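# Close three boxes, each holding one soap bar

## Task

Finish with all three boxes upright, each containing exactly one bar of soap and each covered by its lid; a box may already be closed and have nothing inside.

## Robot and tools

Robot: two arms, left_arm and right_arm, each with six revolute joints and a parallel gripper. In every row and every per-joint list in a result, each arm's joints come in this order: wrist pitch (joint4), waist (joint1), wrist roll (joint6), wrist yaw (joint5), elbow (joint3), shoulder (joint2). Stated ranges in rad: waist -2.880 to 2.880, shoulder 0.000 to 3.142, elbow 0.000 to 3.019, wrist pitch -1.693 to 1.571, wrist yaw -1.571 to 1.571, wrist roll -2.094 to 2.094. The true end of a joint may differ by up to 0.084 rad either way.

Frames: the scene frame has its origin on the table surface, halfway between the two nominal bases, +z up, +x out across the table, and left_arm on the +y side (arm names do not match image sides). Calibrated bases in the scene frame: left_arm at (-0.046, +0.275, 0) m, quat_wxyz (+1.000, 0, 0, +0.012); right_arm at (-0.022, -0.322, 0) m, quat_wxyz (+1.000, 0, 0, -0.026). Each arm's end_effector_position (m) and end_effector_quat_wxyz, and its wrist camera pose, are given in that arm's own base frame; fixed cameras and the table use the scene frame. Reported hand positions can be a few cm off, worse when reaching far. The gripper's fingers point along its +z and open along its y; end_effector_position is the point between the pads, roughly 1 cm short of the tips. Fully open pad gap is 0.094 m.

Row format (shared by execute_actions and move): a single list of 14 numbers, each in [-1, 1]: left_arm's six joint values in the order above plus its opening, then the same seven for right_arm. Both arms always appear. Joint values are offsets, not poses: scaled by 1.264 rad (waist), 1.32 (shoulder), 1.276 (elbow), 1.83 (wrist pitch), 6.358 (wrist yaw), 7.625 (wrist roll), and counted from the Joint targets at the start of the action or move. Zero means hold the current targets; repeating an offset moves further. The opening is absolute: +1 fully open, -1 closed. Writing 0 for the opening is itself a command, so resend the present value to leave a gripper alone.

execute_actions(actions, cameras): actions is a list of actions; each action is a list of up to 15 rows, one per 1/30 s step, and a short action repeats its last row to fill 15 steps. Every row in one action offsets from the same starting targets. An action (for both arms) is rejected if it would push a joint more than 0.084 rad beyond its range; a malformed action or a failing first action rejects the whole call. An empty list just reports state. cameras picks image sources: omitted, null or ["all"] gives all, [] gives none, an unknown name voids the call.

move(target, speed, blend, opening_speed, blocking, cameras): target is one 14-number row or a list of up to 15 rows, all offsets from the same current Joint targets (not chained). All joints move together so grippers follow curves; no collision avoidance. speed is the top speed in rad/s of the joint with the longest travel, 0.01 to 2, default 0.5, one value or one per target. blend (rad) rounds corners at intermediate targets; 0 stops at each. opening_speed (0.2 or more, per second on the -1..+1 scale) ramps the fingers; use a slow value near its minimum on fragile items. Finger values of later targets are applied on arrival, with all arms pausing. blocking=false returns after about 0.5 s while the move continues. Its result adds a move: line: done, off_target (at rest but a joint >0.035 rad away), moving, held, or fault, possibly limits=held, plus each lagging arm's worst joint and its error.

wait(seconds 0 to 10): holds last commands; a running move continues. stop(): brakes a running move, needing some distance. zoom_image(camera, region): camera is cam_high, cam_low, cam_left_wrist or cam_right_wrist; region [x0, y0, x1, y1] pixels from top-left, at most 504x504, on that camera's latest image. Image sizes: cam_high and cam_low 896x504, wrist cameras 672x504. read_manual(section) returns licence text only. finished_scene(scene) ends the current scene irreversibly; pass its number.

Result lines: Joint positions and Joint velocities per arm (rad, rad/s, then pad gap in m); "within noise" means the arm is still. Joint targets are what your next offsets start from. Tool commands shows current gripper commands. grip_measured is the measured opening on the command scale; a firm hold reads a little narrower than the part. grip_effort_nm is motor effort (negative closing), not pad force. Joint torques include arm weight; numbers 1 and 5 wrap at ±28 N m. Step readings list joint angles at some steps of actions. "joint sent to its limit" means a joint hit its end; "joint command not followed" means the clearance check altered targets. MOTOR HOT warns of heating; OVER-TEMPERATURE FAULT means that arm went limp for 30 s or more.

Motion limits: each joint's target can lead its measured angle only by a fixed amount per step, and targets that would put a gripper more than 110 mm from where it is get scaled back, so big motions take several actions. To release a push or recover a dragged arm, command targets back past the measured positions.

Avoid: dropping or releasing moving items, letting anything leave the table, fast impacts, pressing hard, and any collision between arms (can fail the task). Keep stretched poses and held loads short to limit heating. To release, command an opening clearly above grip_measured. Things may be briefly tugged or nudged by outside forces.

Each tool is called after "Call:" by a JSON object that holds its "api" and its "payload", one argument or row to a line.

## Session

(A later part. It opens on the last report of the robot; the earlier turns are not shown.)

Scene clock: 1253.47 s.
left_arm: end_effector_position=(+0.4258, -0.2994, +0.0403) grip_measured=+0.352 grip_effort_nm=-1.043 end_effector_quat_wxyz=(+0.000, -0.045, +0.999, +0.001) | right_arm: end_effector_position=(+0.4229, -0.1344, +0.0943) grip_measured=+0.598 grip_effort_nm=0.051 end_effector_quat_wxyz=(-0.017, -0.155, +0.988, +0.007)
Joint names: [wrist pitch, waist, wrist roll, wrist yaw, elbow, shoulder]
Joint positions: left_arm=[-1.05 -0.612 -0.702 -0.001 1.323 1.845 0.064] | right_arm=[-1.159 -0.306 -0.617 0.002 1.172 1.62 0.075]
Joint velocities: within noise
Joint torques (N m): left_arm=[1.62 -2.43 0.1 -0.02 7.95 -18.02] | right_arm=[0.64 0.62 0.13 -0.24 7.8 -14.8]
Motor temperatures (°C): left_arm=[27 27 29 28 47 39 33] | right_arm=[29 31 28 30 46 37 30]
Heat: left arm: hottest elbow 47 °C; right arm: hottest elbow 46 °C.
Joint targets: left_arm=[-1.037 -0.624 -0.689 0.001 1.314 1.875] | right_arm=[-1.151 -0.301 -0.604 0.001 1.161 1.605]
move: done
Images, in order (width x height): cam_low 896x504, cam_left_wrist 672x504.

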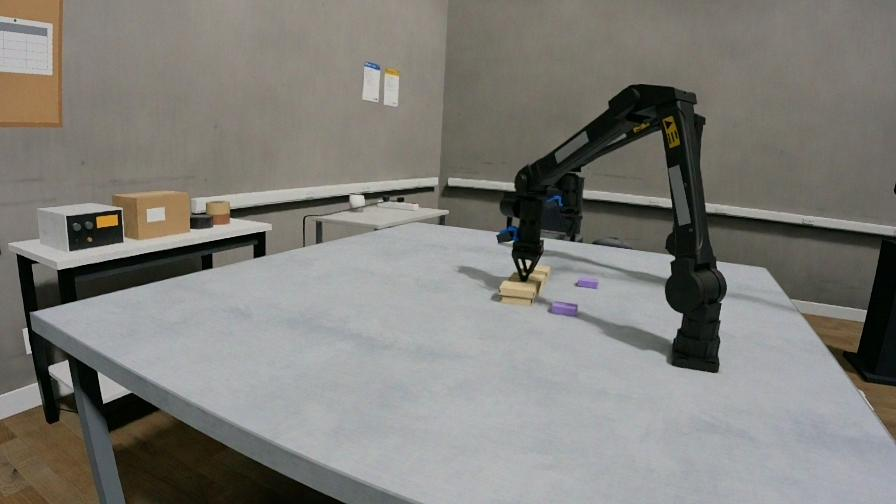

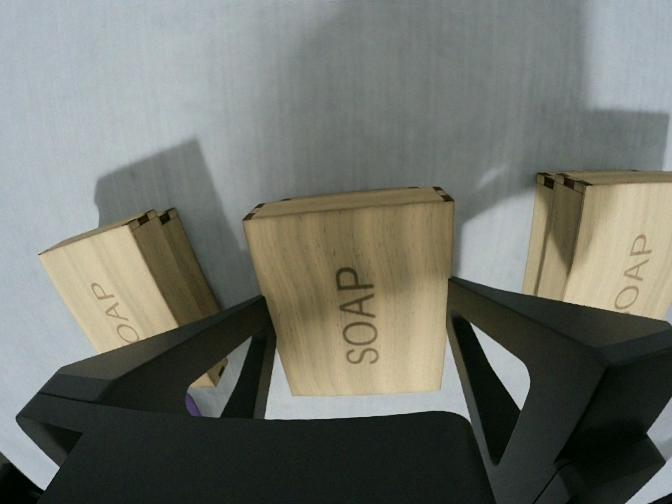

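Call:
{"api": "move", "payload": {
  "target": [0,0,0,0,0,-0.009,0.45,0,0,0,0,0,0,0.6],
  "opening_speed": 0.3,
  "cameras": []
}}

Call:
{"api": "move", "payload": {
  "target": [
    [0,0,0,0,0,0.009,0.8,0,0,0,0,0,0,0.6],
    [-0.007,0,0,0,0.0462,-0.026,0.8,0,0,0,0,0,0,0.6],
    [-0.0902,0,0,0,0.1082,-0.0766,0.8,0,0,0,0,0,0,0.6],
    [-0.13,-0.0839,-0.0152,0,0.2868,0.0704,0.8,0,0,0,0,0,0,0.6]
  ],
  "speed": [0.1,0.1,0.15,0.3],
  "blend": [0,0.01,0.02,0],
  "opening_speed": 0.8,
  "cameras": ["cam_low","cam_left_wrist"]
}}

Call:
{"api": "zoom_image", "payload": {
  "camera": "cam_low",
  "region": [475, 240, 575, 310]
}}

Scene clock: 1278.27 s.
left_arm: end_effector_position=(+0.4258, -0.2994, +0.0403) grip_measured=+0.447 grip_effort_nm=0.129 end_effector_quat_wxyz=(+0.000, -0.045, +0.999, +0.001) | right_arm: end_effector_position=(+0.4229, -0.1344, +0.0943) grip_measured=+0.598 grip_effort_nm=0.051 end_effector_quat_wxyz=(-0.017, -0.155, +0.988, +0.007)
Joint names: [wrist pitch, waist, wrist roll, wrist yaw, elbow, shoulder]
Joint positions: left_arm=[-1.05 -0.612 -0.702 -0.001 1.323 1.845 0.068] | right_arm=[-1.159 -0.306 -0.617 0.002 1.172 1.62 0.075]
Joint velocities: within noise
Joint torques (N m): left_arm=[1.61 -2.49 0.1 -0.02 7.9 -18.55] | right_arm=[0.65 0.56 0.13 -0.23 7.82 -14.74]
Motor temperatures (°C): left_arm=[27 27 29 28 47 38 33] | right_arm=[29 31 28 30 46 37 30]
Heat: left arm: hottest elbow 47 °C; right arm: hottest elbow 46 °C.
Joint targets: left_arm=[-1.037 -0.624 -0.689 0.001 1.314 1.863] | right_arm=[-1.151 -0.301 -0.604 0.001 1.161 1.605]
move: done
No camera images: "cameras" was empty.

Scene clock: 1282.17 s.
left_arm: end_effector_position=(+0.4376, -0.3873, +0.1015) grip_measured=+0.797 grip_effort_nm=0.129 end_effector_quat_wxyz=(+0.002, -0.033, +0.999, -0.001) | right_arm: end_effector_position=(+0.4229, -0.1344, +0.0943) grip_measured=+0.598 grip_effort_nm=0.051 end_effector_quat_wxyz=(-0.017, -0.155, +0.988, +0.007)
Joint names: [wrist pitch, waist, wrist roll, wrist yaw, elbow, shoulder]
Joint positions: left_arm=[-1.264 -0.724 -0.789 -0.001 1.628 1.93 0.084] | right_arm=[-1.159 -0.306 -0.617 0.002 1.172 1.62 0.075]
Joint velocities: within noise
Joint torques (N m): left_arm=[0.69 -2.02 -0.21 -0.02 14.38 -20.42] | right_arm=[0.65 0.56 0.13 -0.23 7.82 -14.74]
Motor temperatures (°C): left_arm=[27 27 29 28 47 38 33] | right_arm=[29 31 28 30 46 37 30]
Heat: left arm: hottest elbow 47 °C; right arm: hottest elbow 46 °C.
Joint targets: left_arm=[-1.275 -0.730 -0.804 0.001 1.680 1.955] | right_arm=[-1.151 -0.301 -0.604 0.001 1.161 1.605]
move: off_target (left_arm); left_arm: the elbow is farthest, 0.052 rad from its target
Images, in order (width x height): cam_low 896x504, cam_left_wrist 672x504.

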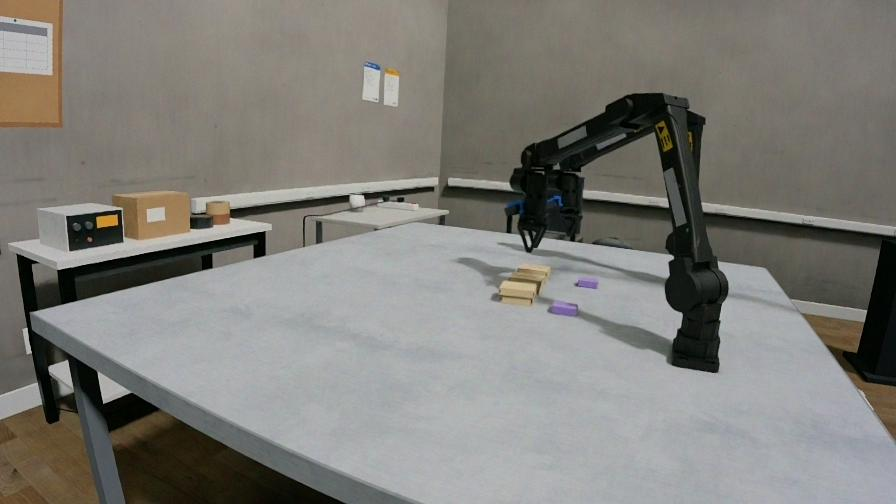

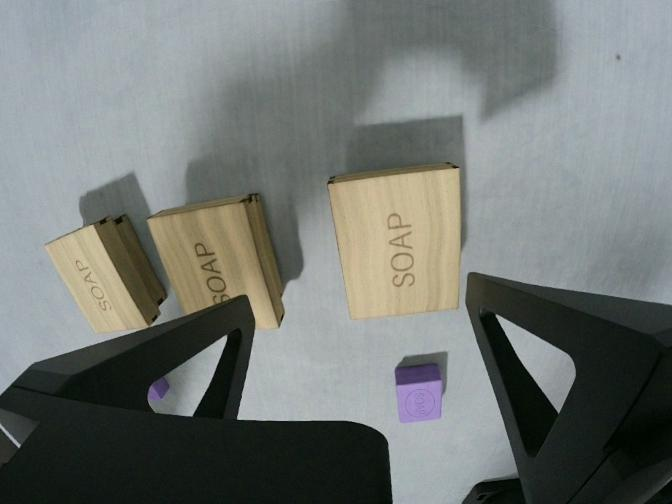

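Scaled by 5.040 from the camera's 896x504 image, which has a finer 1280x720 frame.

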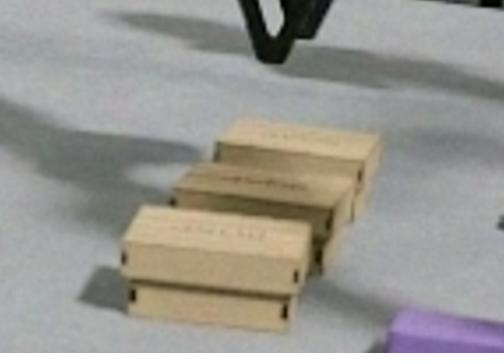

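Call:
{"api": "move", "payload": {
  "target": [-0.0093,-0.019,-0.0089,0,0.0455,0.0333,0.8,0,0,0,0,0,0,0.6],
  "speed": 0.15,
  "cameras": ["cam_left_wrist"]
}}

Scene clock: 1299.93 s.
left_arm: end_effector_position=(+0.4396, -0.4065, +0.1005) grip_measured=+0.797 grip_effort_nm=0.125 end_effector_quat_wxyz=(+0.002, -0.056, +0.998, -0.002) | right_arm: end_effector_position=(+0.4229, -0.1344, +0.0943) grip_measured=+0.598 grip_effort_nm=0.046 end_effector_quat_wxyz=(-0.017, -0.155, +0.988, +0.007)
Joint names: [wrist pitch, waist, wrist roll, wrist yaw, elbow, shoulder]
Joint positions: left_arm=[-1.281 -0.746 -0.857 -0.001 1.683 1.968 0.084] | right_arm=[-1.159 -0.306 -0.617 0.002 1.172 1.62 0.075]
Joint velocities: within noise
Joint torques (N m): left_arm=[0.64 -2.2 -0.23 -0.03 14.72 -20.42] | right_arm=[0.64 0.56 0.13 -0.24 7.82 -14.74]
Motor temperatures (°C): left_arm=[27 27 29 28 51 39 32] | right_arm=[29 31 28 30 46 37 30]
Heat: left arm: hottest elbow 51 °C; right arm: hottest elbow 46 °C.
Joint targets: left_arm=[-1.293 -0.754 -0.872 0.001 1.738 2.000] | right_arm=[-1.151 -0.301 -0.604 0.001 1.161 1.605]
move: off_target (left_arm); left_arm: the elbow is farthest, 0.055 rad from its target
Images, in order (width x height): cam_left_wrist 672x504.

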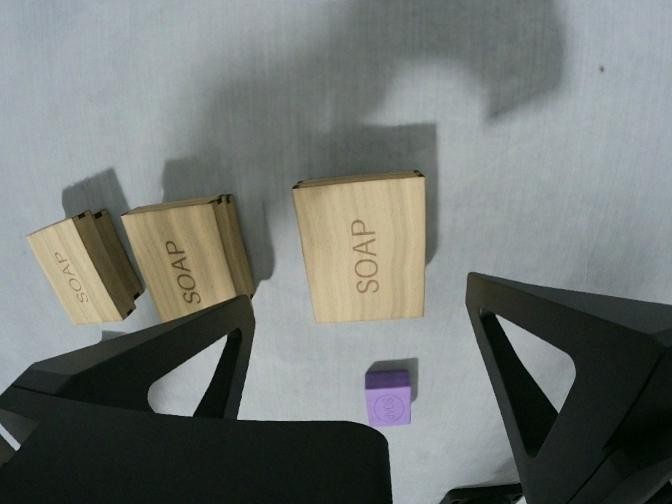

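Call:
{"api": "move", "payload": {
  "target": [
    [0,-0.0047,-0.0029,0,-0.0407,0,0.8,0,0,0,0,0,0,0.6],
    [0.082,-0.0047,-0.0029,0,-0.1084,0.0402,0.8,0,0,0,0,0,0,0.6]
  ],
  "speed": 0.12,
  "cameras": ["cam_left_wrist"]
}}

Call:
{"api": "move", "payload": {
  "target": [0,0,0,0,0,0,0.2,0,0,0,0,0,0,0.6],
  "opening_speed": 0.4,
  "cameras": ["cam_left_wrist"]
}}

Scene clock: 1322.33 s.
left_arm: end_effector_position=(+0.4387, -0.4074, +0.0430) grip_measured=+0.797 grip_effort_nm=0.139 end_effector_quat_wxyz=(+0.001, -0.066, +0.998, -0.001) | right_arm: end_effector_position=(+0.4229, -0.1344, +0.0943) grip_measured=+0.598 grip_effort_nm=0.051 end_effector_quat_wxyz=(-0.017, -0.155, +0.988, +0.007)
Joint names: [wrist pitch, waist, wrist roll, wrist yaw, elbow, shoulder]
Joint positions: left_arm=[-1.155 -0.748 -0.88 -0.001 1.609 2.021 0.084] | right_arm=[-1.159 -0.306 -0.617 0.002 1.172 1.62 0.075]
Joint velocities: within noise
Joint torques (N m): left_arm=[1.63 -2.49 -0.22 -0.03 8.43 -20.66] | right_arm=[0.64 0.56 0.13 -0.23 7.83 -14.8]
Motor temperatures (°C): left_arm=[27 27 29 28 56 39 32] | right_arm=[29 31 28 30 46 37 30]
Heat: left arm: hottest elbow 56 °C; right arm: hottest elbow 46 °C.
Joint targets: left_arm=[-1.142 -0.760 -0.894 0.001 1.600 2.053] | right_arm=[-1.151 -0.301 -0.604 0.001 1.161 1.605]
move: done
Images, in order (width x height): cam_left_wrist 672x504.

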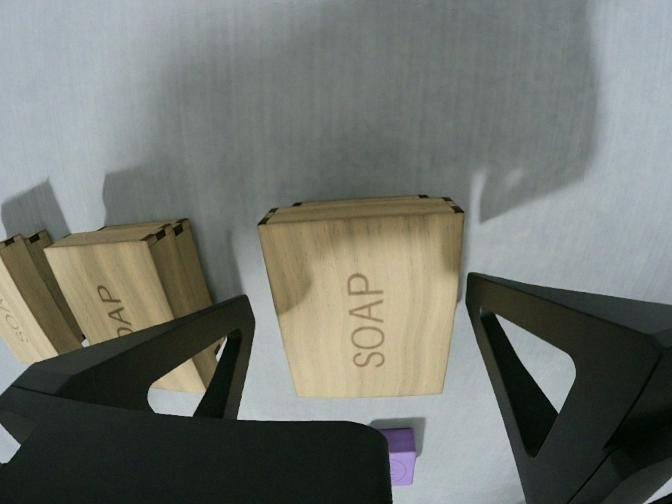

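Scene clock: 1324.03 s.
left_arm: end_effector_position=(+0.4387, -0.4078, +0.0430) grip_measured=+0.375 grip_effort_nm=-1.028 end_effector_quat_wxyz=(+0.002, -0.066, +0.998, -0.002) | right_arm: end_effector_position=(+0.4229, -0.1344, +0.0943) grip_measured=+0.598 grip_effort_nm=0.042 end_effector_quat_wxyz=(-0.017, -0.155, +0.988, +0.007)
Joint names: [wrist pitch, waist, wrist roll, wrist yaw, elbow, shoulder]
Joint positions: left_arm=[-1.154 -0.748 -0.881 -0.001 1.609 2.021 0.065] | right_arm=[-1.159 -0.306 -0.617 0.002 1.172 1.62 0.075]
Joint velocities: within noise
Joint torques (N m): left_arm=[1.57 -2.43 -0.22 -0.03 8.42 -20.78] | right_arm=[0.65 0.62 0.13 -0.23 7.83 -14.74]
Motor temperatures (°C): left_arm=[27 27 29 28 55 39 32] | right_arm=[29 31 28 30 46 37 30]
Heat: left arm: hottest elbow 55 °C; right arm: hottest elbow 46 °C.
Joint targets: left_arm=[-1.142 -0.760 -0.895 0.001 1.600 2.053] | right_arm=[-1.151 -0.301 -0.604 0.001 1.161 1.605]
move: done
Images, in order (width x height): cam_left_wrist 672x504.

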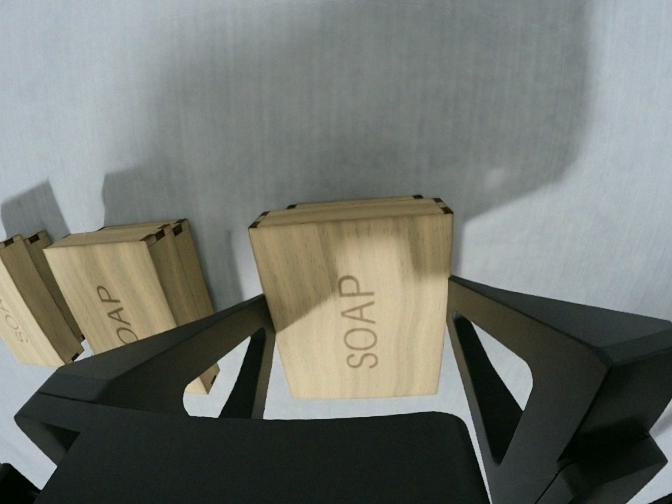

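Call:
{"api": "move", "payload": {
  "target": [
    [-0.006,0,0,0,0.0462,-0.0364,0.2,0,0,0,0,0,0,0.6],
    [-0.0847,0,0,0,0.1113,-0.0742,0.2,0,0,0,0,0,0,0.6]
  ],
  "speed": [0.06,0.1],
  "blend": 0.01,
  "cameras": ["cam_low","cam_left_wrist","cam_high"]
}}

Call:
{"api": "zoom_image", "payload": {
  "camera": "cam_high",
  "region": [380, 225, 450, 305]
}}

Call:
{"api": "zoom_image", "payload": {
  "camera": "cam_low",
  "region": [475, 240, 575, 310]
}}

Scene clock: 1345.03 s.
left_arm: end_effector_position=(+0.4390, -0.4081, +0.0980) grip_measured=+0.374 grip_effort_nm=-1.033 end_effector_quat_wxyz=(+0.000, -0.066, +0.998, +0.001) | right_arm: end_effector_position=(+0.4229, -0.1344, +0.0943) grip_measured=+0.598 grip_effort_nm=0.046 end_effector_quat_wxyz=(-0.017, -0.155, +0.988, +0.007)
Joint names: [wrist pitch, waist, wrist roll, wrist yaw, elbow, shoulder]
Joint positions: left_arm=[-1.286 -0.748 -0.881 -0.001 1.689 1.976 0.065] | right_arm=[-1.159 -0.306 -0.617 0.002 1.172 1.62 0.075]
Joint velocities: within noise
Joint torques (N m): left_arm=[0.69 -2.49 -0.22 -0.03 14.5 -25.29] | right_arm=[0.64 0.56 0.13 -0.24 7.79 -14.74]
Motor temperatures (°C): left_arm=[27 27 29 28 52 40 33] | right_arm=[29 31 28 30 46 37 30]
Heat: left arm: hottest elbow 52 °C; right arm: hottest elbow 46 °C.
Joint targets: left_arm=[-1.297 -0.760 -0.895 0.001 1.742 1.955] | right_arm=[-1.151 -0.301 -0.604 0.001 1.161 1.605]
move: off_target (left_arm); left_arm: the elbow is farthest, 0.053 rad from its target
Images, in order (width x height): cam_high 896x504, cam_low 896x504, cam_left_wrist 672x504.

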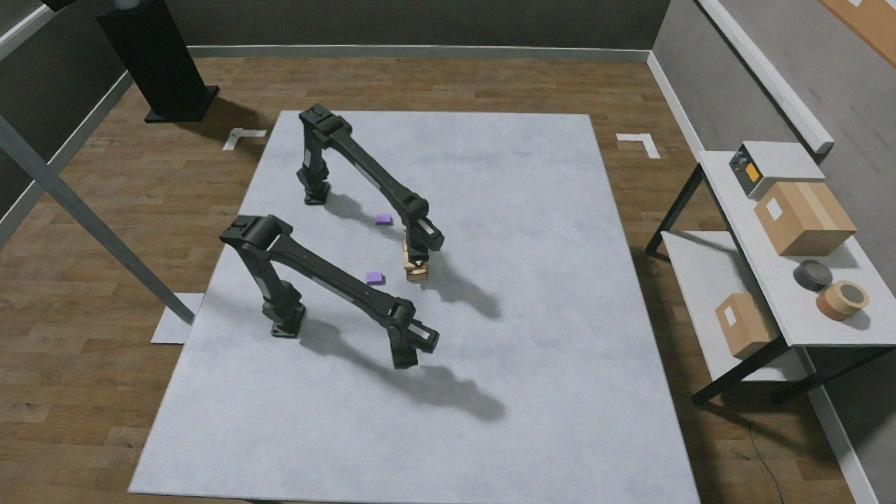

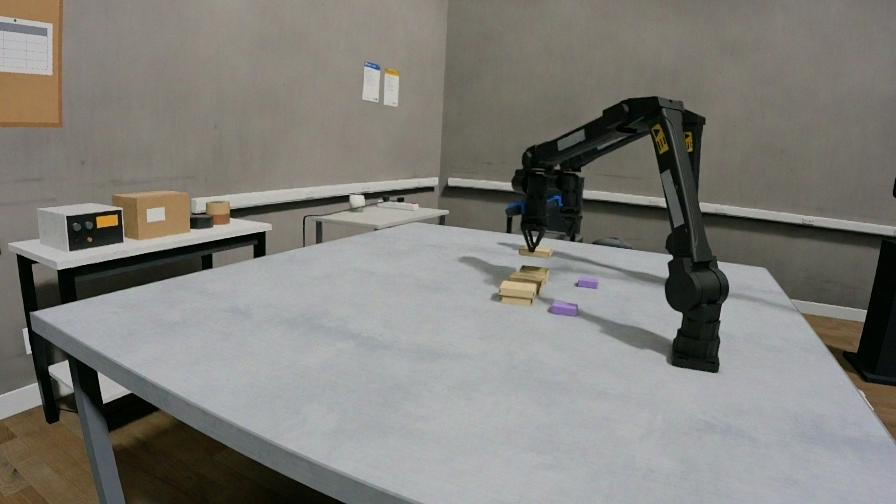

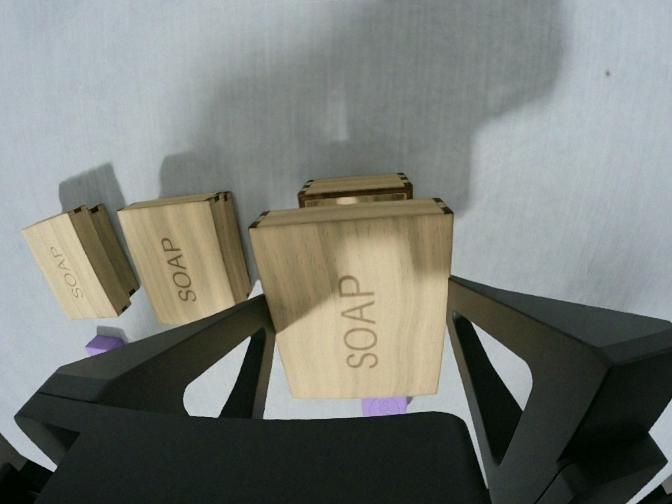

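Scaled by 6.300 from the camera's 896x504 image, which has a finer 1280x720 frame.

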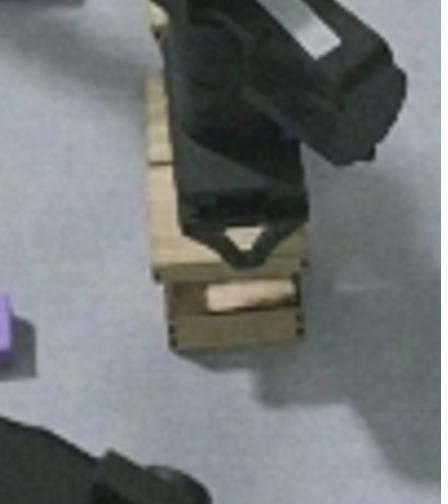

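Scaled by 5.040 from the camera's 896x504 image, which has a finer 1280x720 frame.

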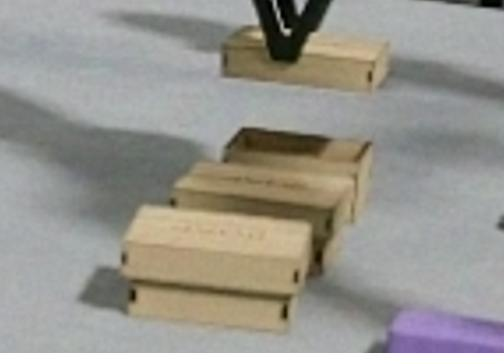

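Call:
{"api": "move", "payload": {
  "target": [
    [0.0776,0.6804,0,0,-0.3824,-0.2598,0.2,0,0,0,0,0,0,0.9],
    [0.0776,0.6804,0,0,-0.3824,-0.2598,0.2,0.0415,0.7104,-0.0741,0,-0.2751,-0.2379,0.9]
  ],
  "speed": [0.4,0.5],
  "blend": [0.2,0],
  "cameras": ["cam_high","cam_right_wrist","cam_left_wrist"]
}}

Call:
{"api": "zoom_image", "payload": {
  "camera": "cam_high",
  "region": [350, 205, 450, 305]
}}

Scene clock: 1396.07 s.
left_arm: end_effector_position=(+0.4751, +0.0477, +0.1215) grip_measured=+0.374 grip_effort_nm=-1.033 end_effector_quat_wxyz=(+0.016, -0.471, +0.882, -0.007) | right_arm: end_effector_position=(+0.2717, +0.1823, +0.0911) grip_measured=+0.898 grip_effort_nm=0.056 end_effector_quat_wxyz=(-0.003, +0.767, -0.642, +0.001)
Joint names: [wrist pitch, waist, wrist roll, wrist yaw, elbow, shoulder]
Joint positions: left_arm=[-1.168 0.101 -0.881 0 1.263 1.631 0.065] | right_arm=[-1.083 0.593 -1.155 0.001 0.822 1.303 0.089]
Joint velocities: within noise
Joint torques (N m): left_arm=[1.65 -1.67 -0.22 -0.05 8.64 -18.9] | right_arm=[0.68 0.5 -0.11 -0.25 7.72 -9.35]
Motor temperatures (°C): left_arm=[27 27 29 28 59 40 33] | right_arm=[29 31 28 30 46 37 30]
Heat: left arm: hottest elbow 59 °C; right arm: hottest elbow 46 °C.
Joint targets: left_arm=[-1.155 0.100 -0.894 0.001 1.254 1.612] | right_arm=[-1.075 0.597 -1.169 0.001 0.810 1.291]
move: done; blend cut to 0 rad at target 1
Images, in order (width x height): cam_high 896x504, cam_left_wrist 672x504, cam_right_wrist 672x504.

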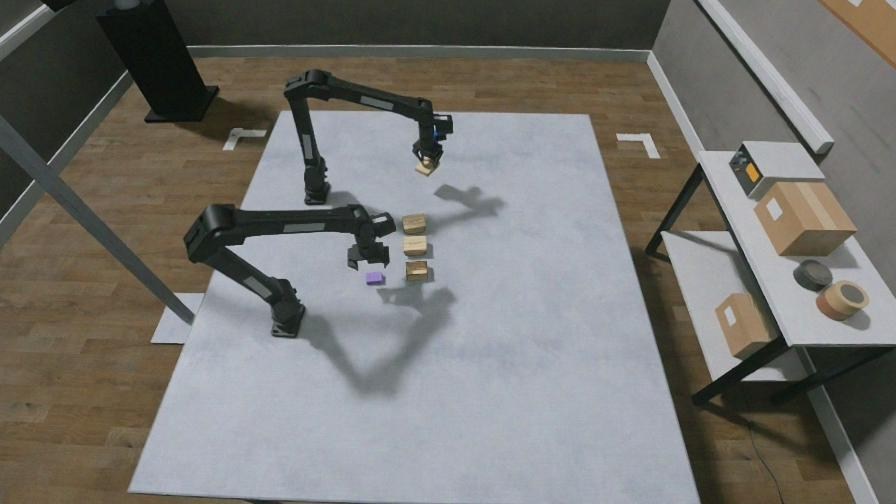

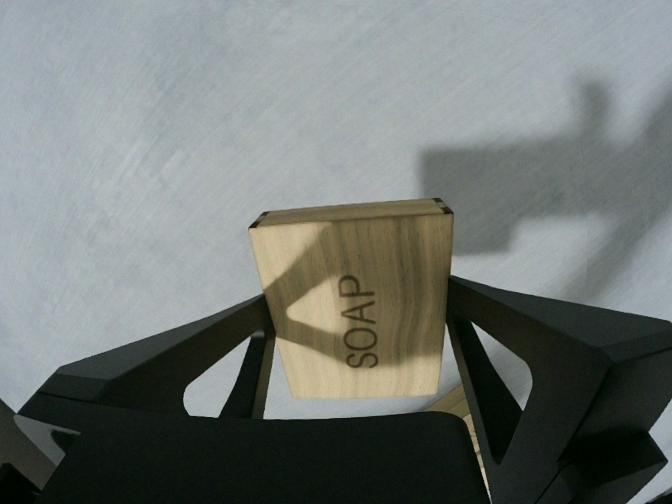

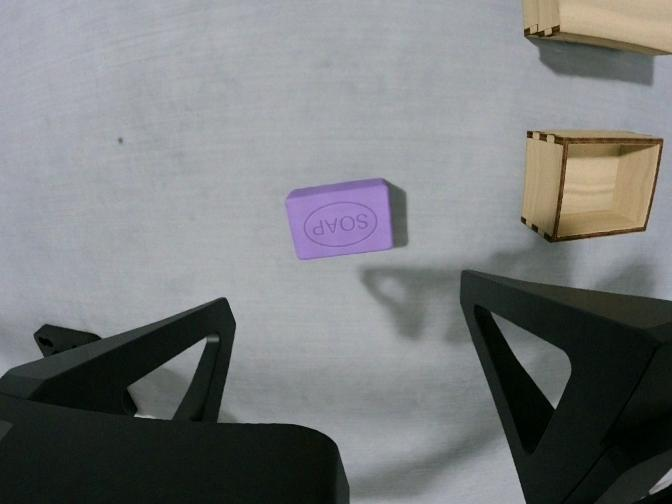

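Scaled by 5.040 from the camera's 896x504 image, which has a finer 1280x720 frame.

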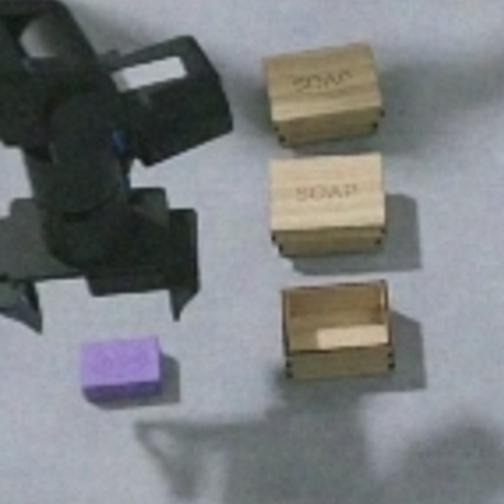

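Call:
{"api": "move", "payload": {
  "target": [
    [0,0,0,0,0,0,0.2,0,0.0269,-0.0026,0,0,0,0.9],
    [0,0,0,0,0,0,0.2,0.1191,0.0269,-0.0026,0,-0.0709,0.128,0.9]
  ],
  "speed": 0.15,
  "cameras": ["cam_right_wrist"]
}}

Scene clock: 1424.63 s.
left_arm: end_effector_position=(+0.4751, +0.0477, +0.1215) grip_measured=+0.374 grip_effort_nm=-1.033 end_effector_quat_wxyz=(+0.016, -0.471, +0.882, -0.007) | right_arm: end_effector_position=(+0.2662, +0.1913, +0.0188) grip_measured=+0.898 grip_effort_nm=0.046 end_effector_quat_wxyz=(+0.004, +0.784, -0.621, -0.001)
Joint names: [wrist pitch, waist, wrist roll, wrist yaw, elbow, shoulder]
Joint positions: left_arm=[-1.168 0.101 -0.881 0 1.263 1.631 0.065] | right_arm=[-0.866 0.625 -1.176 0.001 0.73 1.444 0.089]
Joint velocities: within noise
Joint torques (N m): left_arm=[1.66 -1.67 -0.22 -0.05 8.64 -18.96] | right_arm=[0.64 0.62 -0.11 -0.25 6.54 -8]
Motor temperatures (°C): left_arm=[27 27 29 28 54 41 33] | right_arm=[29 31 28 30 46 36 30]
Heat: left arm: hottest elbow 54 °C; right arm: hottest elbow 46 °C.
Joint targets: left_arm=[-1.155 0.100 -0.894 0.001 1.254 1.612] | right_arm=[-0.857 0.631 -1.189 0.001 0.720 1.460]
move: done
Images, in order (width x height): cam_right_wrist 672x504.

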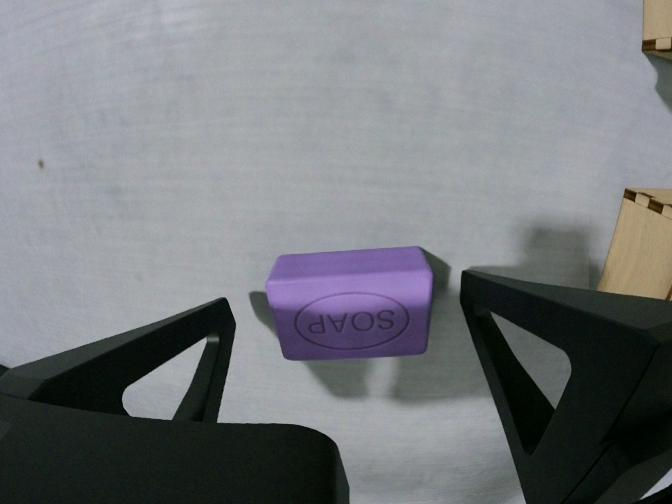

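Call:
{"api": "move", "payload": {
  "target": [0,0,0,0,0,0,0.2,-0.0164,0,0,0,0.0509,-0.0288,0.9],
  "speed": 0.06,
  "cameras": []
}}

Call:
{"api": "move", "payload": {
  "target": [0,0,0,0,0,0,0.2,0,0,0,0,0,0,0.0],
  "opening_speed": 0.6,
  "cameras": ["cam_right_wrist"]
}}

Scene clock: 1438.83 s.
left_arm: end_effector_position=(+0.4751, +0.0477, +0.1215) grip_measured=+0.374 grip_effort_nm=-1.038 end_effector_quat_wxyz=(+0.016, -0.471, +0.882, -0.007) | right_arm: end_effector_position=(+0.2681, +0.1926, +0.0243) grip_measured=+0.898 grip_effort_nm=0.046 end_effector_quat_wxyz=(+0.002, +0.784, -0.621, +0.000)
Joint names: [wrist pitch, waist, wrist roll, wrist yaw, elbow, shoulder]
Joint positions: left_arm=[-1.168 0.101 -0.881 0 1.263 1.631 0.065] | right_arm=[-0.879 0.625 -1.176 0.001 0.739 1.435 0.089]
Joint velocities: within noise
Joint torques (N m): left_arm=[1.66 -1.61 -0.21 -0.05 8.62 -18.96] | right_arm=[0.05 0.62 -0.11 -0.25 11.34 -10.17]
Motor temperatures (°C): left_arm=[27 27 29 28 52 40 33] | right_arm=[29 31 28 30 46 35 30]
Heat: left arm: hottest elbow 52 °C; right arm: hottest elbow 46 °C.
Joint targets: left_arm=[-1.155 0.100 -0.894 0.001 1.254 1.612] | right_arm=[-0.887 0.631 -1.189 0.001 0.785 1.422]
move: off_target (right_arm); right_arm: the elbow is farthest, 0.046 rad from its target
No camera images: "cameras" was empty.

Scene clock: 1440.53 s.
left_arm: end_effector_position=(+0.4751, +0.0477, +0.1215) grip_measured=+0.374 grip_effort_nm=-1.043 end_effector_quat_wxyz=(+0.016, -0.471, +0.882, -0.007) | right_arm: end_effector_position=(+0.2681, +0.1927, +0.0244) grip_measured=+0.142 grip_effort_nm=-1.033 end_effector_quat_wxyz=(+0.002, +0.784, -0.621, +0.000)
Joint names: [wrist pitch, waist, wrist roll, wrist yaw, elbow, shoulder]
Joint positions: left_arm=[-1.168 0.101 -0.881 0 1.263 1.631 0.065] | right_arm=[-0.879 0.625 -1.176 0.001 0.739 1.434 0.054]
Joint velocities: within noise
Joint torques (N m): left_arm=[1.66 -1.61 -0.21 -0.05 8.64 -18.96] | right_arm=[0.06 0.62 -0.11 -0.25 11.34 -10.23]
Motor temperatures (°C): left_arm=[27 27 29 28 52 40 33] | right_arm=[29 31 28 30 46 35 30]
Heat: left arm: hottest elbow 52 °C; right arm: hottest elbow 46 °C.
Joint targets: left_arm=[-1.155 0.100 -0.894 0.001 1.254 1.612] | right_arm=[-0.887 0.631 -1.189 0.001 0.785 1.422]
move: off_target (right_arm); right_arm: the elbow is farthest, 0.046 rad from its target
Images, in order (width x height): cam_right_wrist 672x504.

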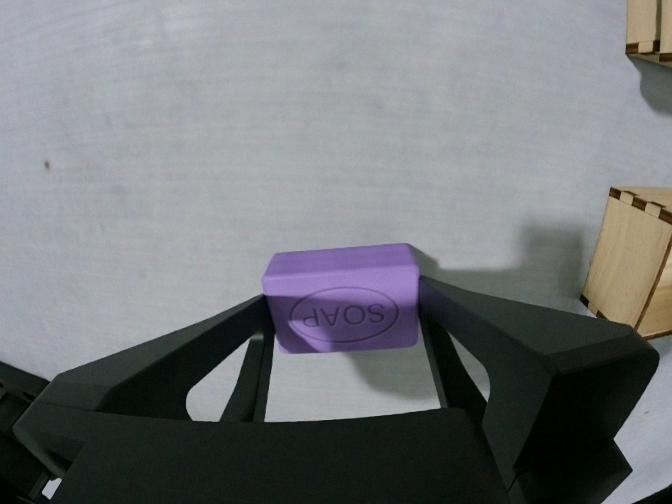

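Call:
{"api": "move", "payload": {
  "target": [
    [0,0,0,0,0,0,0.2,-0.147,0,0,0,0.105,-0.1129,0],
    [0,0,0,0,0,0,0.2,-0.159,-0.1013,-0.0131,0,0.3738,0.1636,0]
  ],
  "speed": [0.12,0.3],
  "blend": 0.02,
  "cameras": ["cam_right_wrist"]
}}

Call:
{"api": "zoom_image", "payload": {
  "camera": "cam_right_wrist",
  "region": [220, 120, 480, 400]
}}

Scene clock: 1470.40 s.
left_arm: end_effector_position=(+0.4751, +0.0477, +0.1215) grip_measured=+0.374 grip_effort_nm=-1.043 end_effector_quat_wxyz=(+0.016, -0.471, +0.882, -0.007) | right_arm: end_effector_position=(+0.3967, +0.2201, +0.1045) grip_measured=+0.139 grip_effort_nm=-1.072 end_effector_quat_wxyz=(+0.008, +0.778, -0.628, -0.003)
Joint names: [wrist pitch, waist, wrist roll, wrist yaw, elbow, shoulder]
Joint positions: left_arm=[-1.168 0.101 -0.881 0 1.263 1.631 0.065] | right_arm=[-1.17 0.508 -1.275 0.001 1.203 1.621 0.053]
Joint velocities: within noise
Joint torques (N m): left_arm=[1.68 -1.61 -0.22 -0.05 8.64 -18.96] | right_arm=[0.01 -0.32 -0.13 -0.26 13.79 -12.45]
Motor temperatures (°C): left_arm=[27 27 29 28 50 40 33] | right_arm=[29 31 28 30 48 35 31]
Heat: left arm: hottest elbow 50 °C; right arm: hottest elbow 48 °C.
Joint targets: left_arm=[-1.155 0.100 -0.894 0.001 1.254 1.612] | right_arm=[-1.178 0.503 -1.289 0.001 1.262 1.638]
move: off_target (right_arm); right_arm: the elbow is farthest, 0.059 rad from its target
Images, in order (width x height): cam_right_wrist 672x504.

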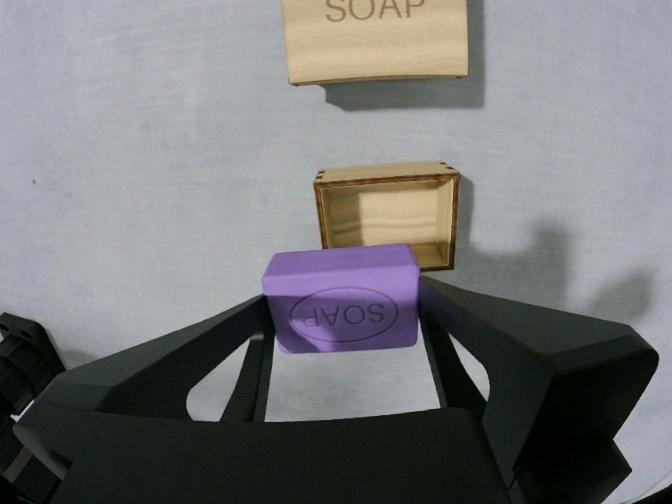

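Scaled by 1.800 from the camera's 672x504 image, which has a finer 960x720 frame.

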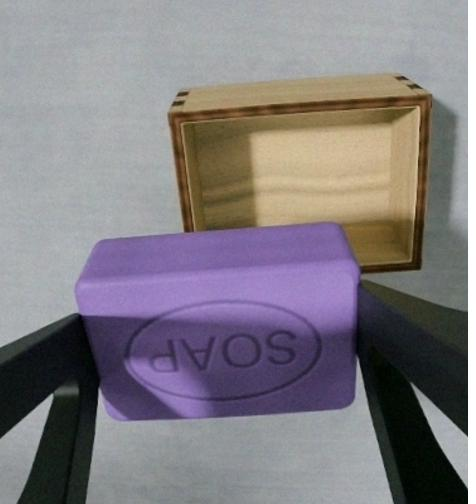

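Call:
{"api": "move", "payload": {
  "target": [0,0,0,0,0,0,0.2,0.0393,0,0,0,0.0259,0.0568,0],
  "speed": 0.12,
  "cameras": ["cam_right_wrist","cam_high"]
}}

Call:
{"api": "zoom_image", "payload": {
  "camera": "cam_right_wrist",
  "region": [220, 120, 480, 400]
}}

Call:
{"api": "zoom_image", "payload": {
  "camera": "cam_high",
  "region": [380, 225, 450, 305]
}}

Scene clock: 1514.13 s.
left_arm: end_effector_position=(+0.4751, +0.0477, +0.1215) grip_measured=+0.374 grip_effort_nm=-1.038 end_effector_quat_wxyz=(+0.016, -0.471, +0.882, -0.007) | right_arm: end_effector_position=(+0.4186, +0.2323, +0.0841) grip_measured=+0.139 grip_effort_nm=-1.082 end_effector_quat_wxyz=(+0.000, +0.778, -0.628, +0.001)
Joint names: [wrist pitch, waist, wrist roll, wrist yaw, elbow, shoulder]
Joint positions: left_arm=[-1.168 0.101 -0.881 0 1.263 1.631 0.065] | right_arm=[-1.115 0.508 -1.276 0.001 1.238 1.694 0.053]
Joint velocities: within noise
Joint torques (N m): left_arm=[1.66 -1.67 -0.21 -0.05 8.62 -18.9] | right_arm=[0.69 -0.32 -0.11 -0.26 13.53 -13.22]
Motor temperatures (°C): left_arm=[27 27 29 28 48 40 33] | right_arm=[29 31 28 30 54 36 32]
Heat: left arm: hottest elbow 48 °C; right arm: hottest elbow 54 °C.
Joint targets: left_arm=[-1.155 0.100 -0.894 0.001 1.254 1.612] | right_arm=[-1.106 0.503 -1.289 0.001 1.295 1.713]
move: off_target (right_arm); right_arm: the elbow is farthest, 0.057 rad from its target
Images, in order (width x height): cam_high 896x504, cam_right_wrist 672x504.

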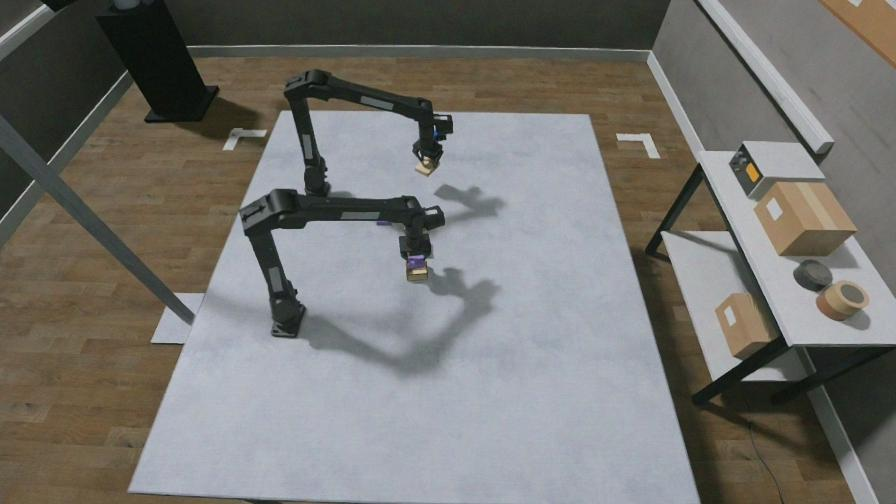

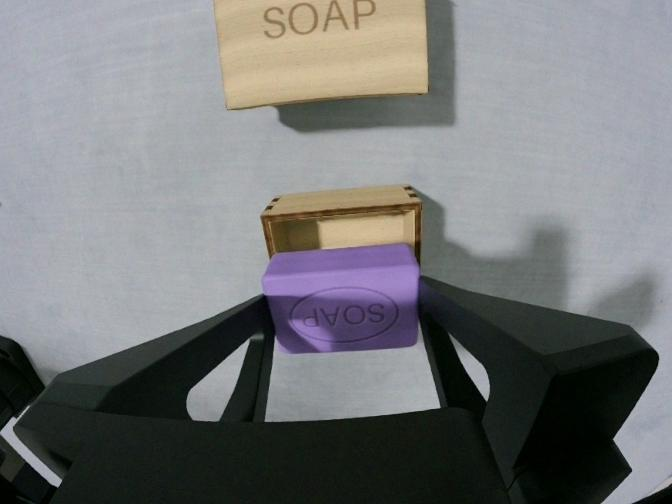

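Scaled by 1.800 from the camera's 672x504 image, which has a finer 960x720 frame.

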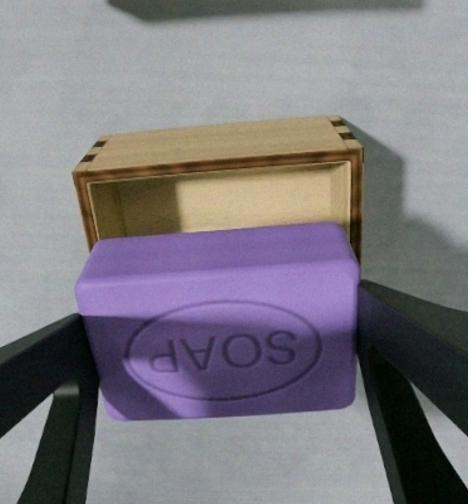

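Scaled by 6.300 from the camera's 896x504 image, which has a finer 1280x720 frame.

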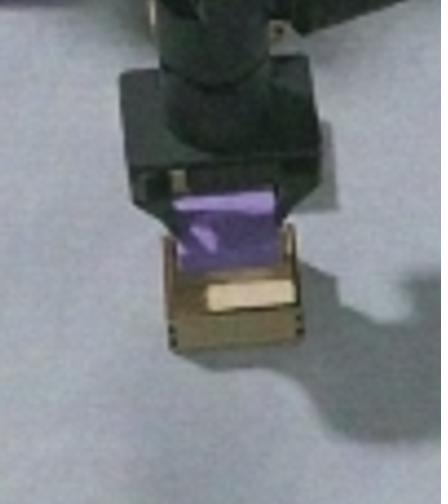

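Call:
{"api": "move", "payload": {
  "target": [
    [0,0,0,0,0,0,0.2,0,-0.0063,0,0,-0.0392,0,0],
    [0,0,0,0,0,0,0.2,0.0694,-0.0063,0,0,-0.1003,0.0545,0]
  ],
  "speed": 0.1,
  "cameras": ["cam_right_wrist","cam_high"]
}}

Call:
{"api": "zoom_image", "payload": {
  "camera": "cam_right_wrist",
  "region": [220, 120, 480, 400]
}}

Call:
{"api": "zoom_image", "payload": {
  "camera": "cam_high",
  "region": [380, 225, 450, 305]
}}

Scene clock: 1536.67 s.
left_arm: end_effector_position=(+0.4751, +0.0477, +0.1215) grip_measured=+0.374 grip_effort_nm=-1.038 end_effector_quat_wxyz=(+0.016, -0.471, +0.882, -0.007) | right_arm: end_effector_position=(+0.4190, +0.2294, +0.0309) grip_measured=+0.139 grip_effort_nm=-1.072 end_effector_quat_wxyz=(+0.003, +0.776, -0.630, -0.001)
Joint names: [wrist pitch, waist, wrist roll, wrist yaw, elbow, shoulder]
Joint positions: left_arm=[-1.168 0.101 -0.881 0 1.263 1.631 0.065] | right_arm=[-0.988 0.502 -1.276 0.001 1.176 1.765 0.053]
Joint velocities: within noise
Joint torques (N m): left_arm=[1.66 -1.61 -0.21 -0.04 8.62 -18.96] | right_arm=[0.77 -0.56 -0.11 -0.26 7.34 -13.57]
Motor temperatures (°C): left_arm=[27 27 29 28 48 40 33] | right_arm=[29 31 28 30 53 35 32]
Heat: left arm: hottest elbow 48 °C; right arm: hottest elbow 53 °C.
Joint targets: left_arm=[-1.155 0.100 -0.894 0.001 1.254 1.612] | right_arm=[-0.979 0.495 -1.289 0.001 1.167 1.785]
move: done
Images, in order (width x height): cam_high 896x504, cam_right_wrist 672x504.

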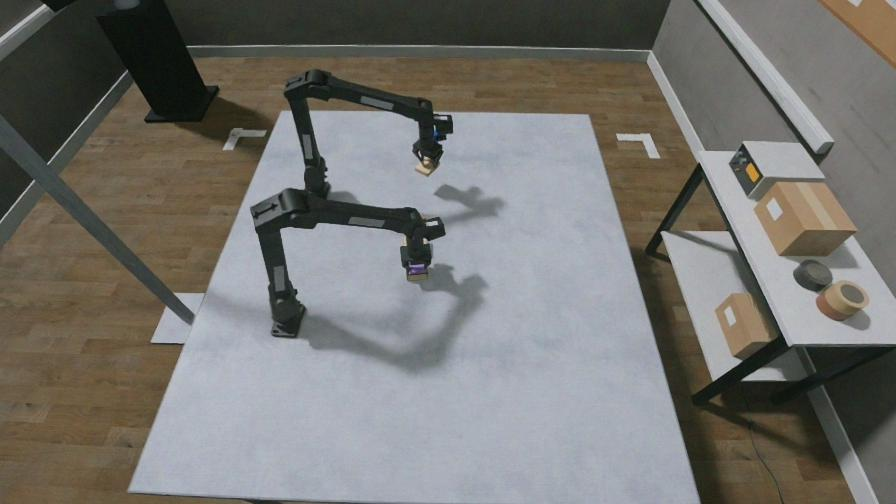

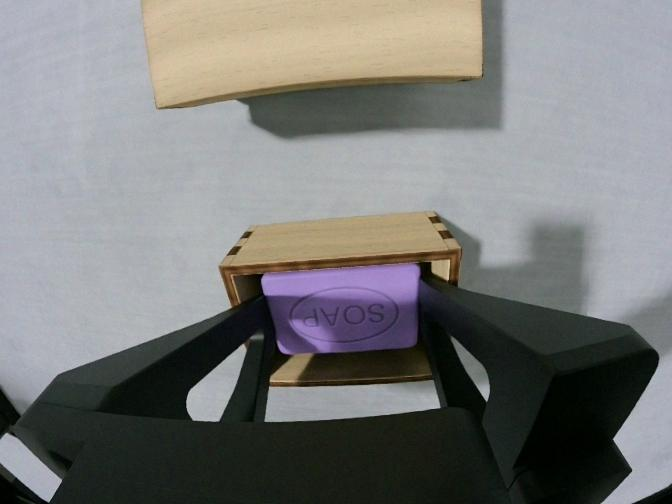

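Scaled by 1.800 from the camera's 672x504 image, which has a finer 960x720 frame.

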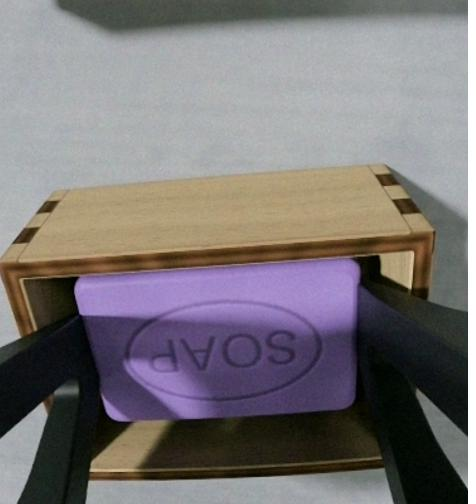

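Scaled by 6.300 from the camera's 896x504 image, which has a finer 1280x720 frame.

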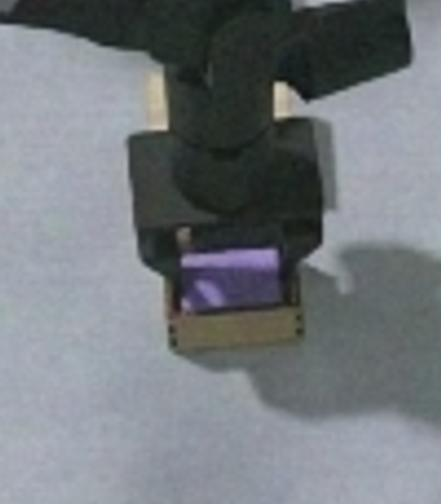

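Call:
{"api": "move", "payload": {
  "target": [0,0,0,0,0,0,0.2,0,0,0,0,0,0,0.225],
  "opening_speed": 0.2,
  "cameras": ["cam_right_wrist"]
}}

Scene clock: 1548.27 s.
left_arm: end_effector_position=(+0.4751, +0.0477, +0.1215) grip_measured=+0.374 grip_effort_nm=-1.038 end_effector_quat_wxyz=(+0.016, -0.471, +0.882, -0.007) | right_arm: end_effector_position=(+0.4190, +0.2294, +0.0309) grip_measured=+0.217 grip_effort_nm=0.364 end_effector_quat_wxyz=(+0.003, +0.776, -0.630, +0.000)
Joint names: [wrist pitch, waist, wrist roll, wrist yaw, elbow, shoulder]
Joint positions: left_arm=[-1.168 0.101 -0.881 0 1.263 1.631 0.065] | right_arm=[-0.987 0.502 -1.276 0.001 1.176 1.765 0.057]
Joint velocities: within noise
Joint torques (N m): left_arm=[1.66 -1.61 -0.22 -0.04 8.62 -18.96] | right_arm=[0.68 -0.62 -0.11 -0.25 7.35 -13.57]
Motor temperatures (°C): left_arm=[27 27 29 28 47 40 33] | right_arm=[29 31 28 30 51 35 32]
Heat: left arm: hottest elbow 47 °C; right arm: hottest elbow 51 °C.
Joint targets: left_arm=[-1.155 0.100 -0.894 0.001 1.254 1.612] | right_arm=[-0.979 0.495 -1.289 0.001 1.167 1.785]
move: done
Images, in order (width x height): cam_right_wrist 672x504.

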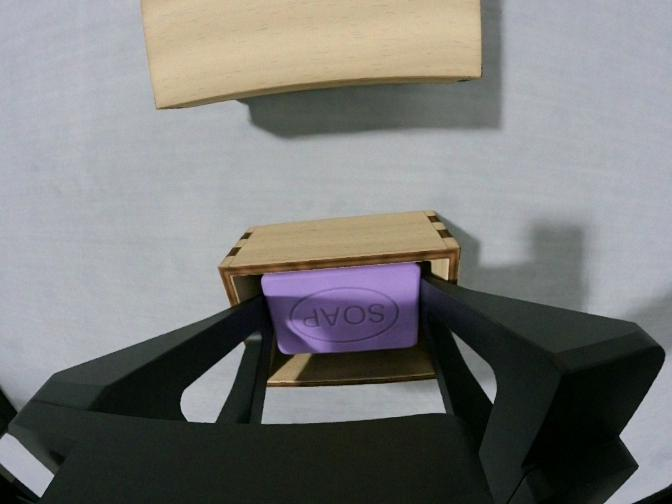

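Call:
{"api": "move", "payload": {
  "target": [0,0,0,0,0,0,0.2,0,0,0,0,0,0,0.245],
  "opening_speed": 0.2,
  "cameras": ["cam_right_wrist"]
}}

Call:
{"api": "zoom_image", "payload": {
  "camera": "cam_right_wrist",
  "region": [220, 120, 480, 400]
}}

Scene clock: 1560.93 s.
left_arm: end_effector_position=(+0.4751, +0.0477, +0.1215) grip_measured=+0.374 grip_effort_nm=-1.048 end_effector_quat_wxyz=(+0.016, -0.471, +0.882, -0.007) | right_arm: end_effector_position=(+0.4190, +0.2294, +0.0309) grip_measured=+0.231 grip_effort_nm=0.730 end_effector_quat_wxyz=(+0.003, +0.776, -0.630, +0.000)
Joint names: [wrist pitch, waist, wrist roll, wrist yaw, elbow, shoulder]
Joint positions: left_arm=[-1.168 0.101 -0.881 0 1.263 1.631 0.065] | right_arm=[-0.987 0.502 -1.276 0.001 1.176 1.765 0.058]
Joint velocities: within noise
Joint torques (N m): left_arm=[1.66 -1.61 -0.21 -0.05 8.64 -18.96] | right_arm=[0.66 -0.56 -0.11 -0.26 7.35 -13.57]
Motor temperatures (°C): left_arm=[27 27 29 28 47 40 33] | right_arm=[29 31 28 30 50 35 31]
Heat: left arm: hottest elbow 47 °C; right arm: hottest elbow 50 °C.
Joint targets: left_arm=[-1.155 0.100 -0.894 0.001 1.254 1.612] | right_arm=[-0.979 0.495 -1.289 0.001 1.167 1.785]
move: done
Images, in order (width x height): cam_right_wrist 672x504.

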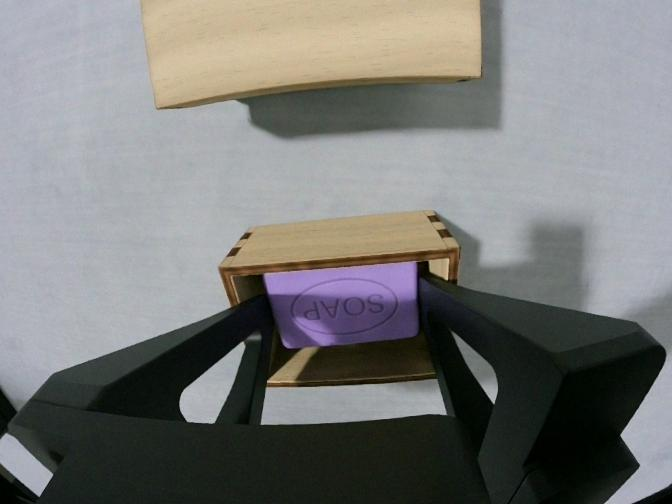

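Scaled by 1.800 from the camera's 672x504 image, which has a finer 960x720 frame.

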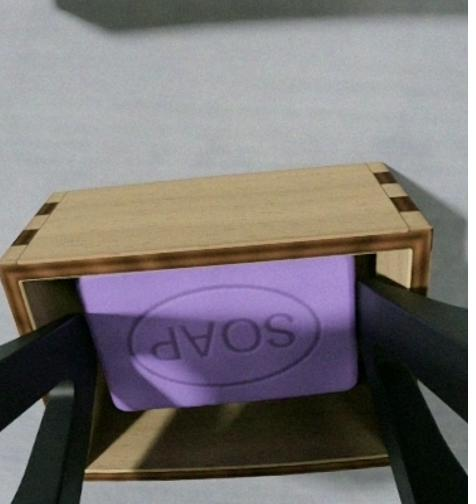

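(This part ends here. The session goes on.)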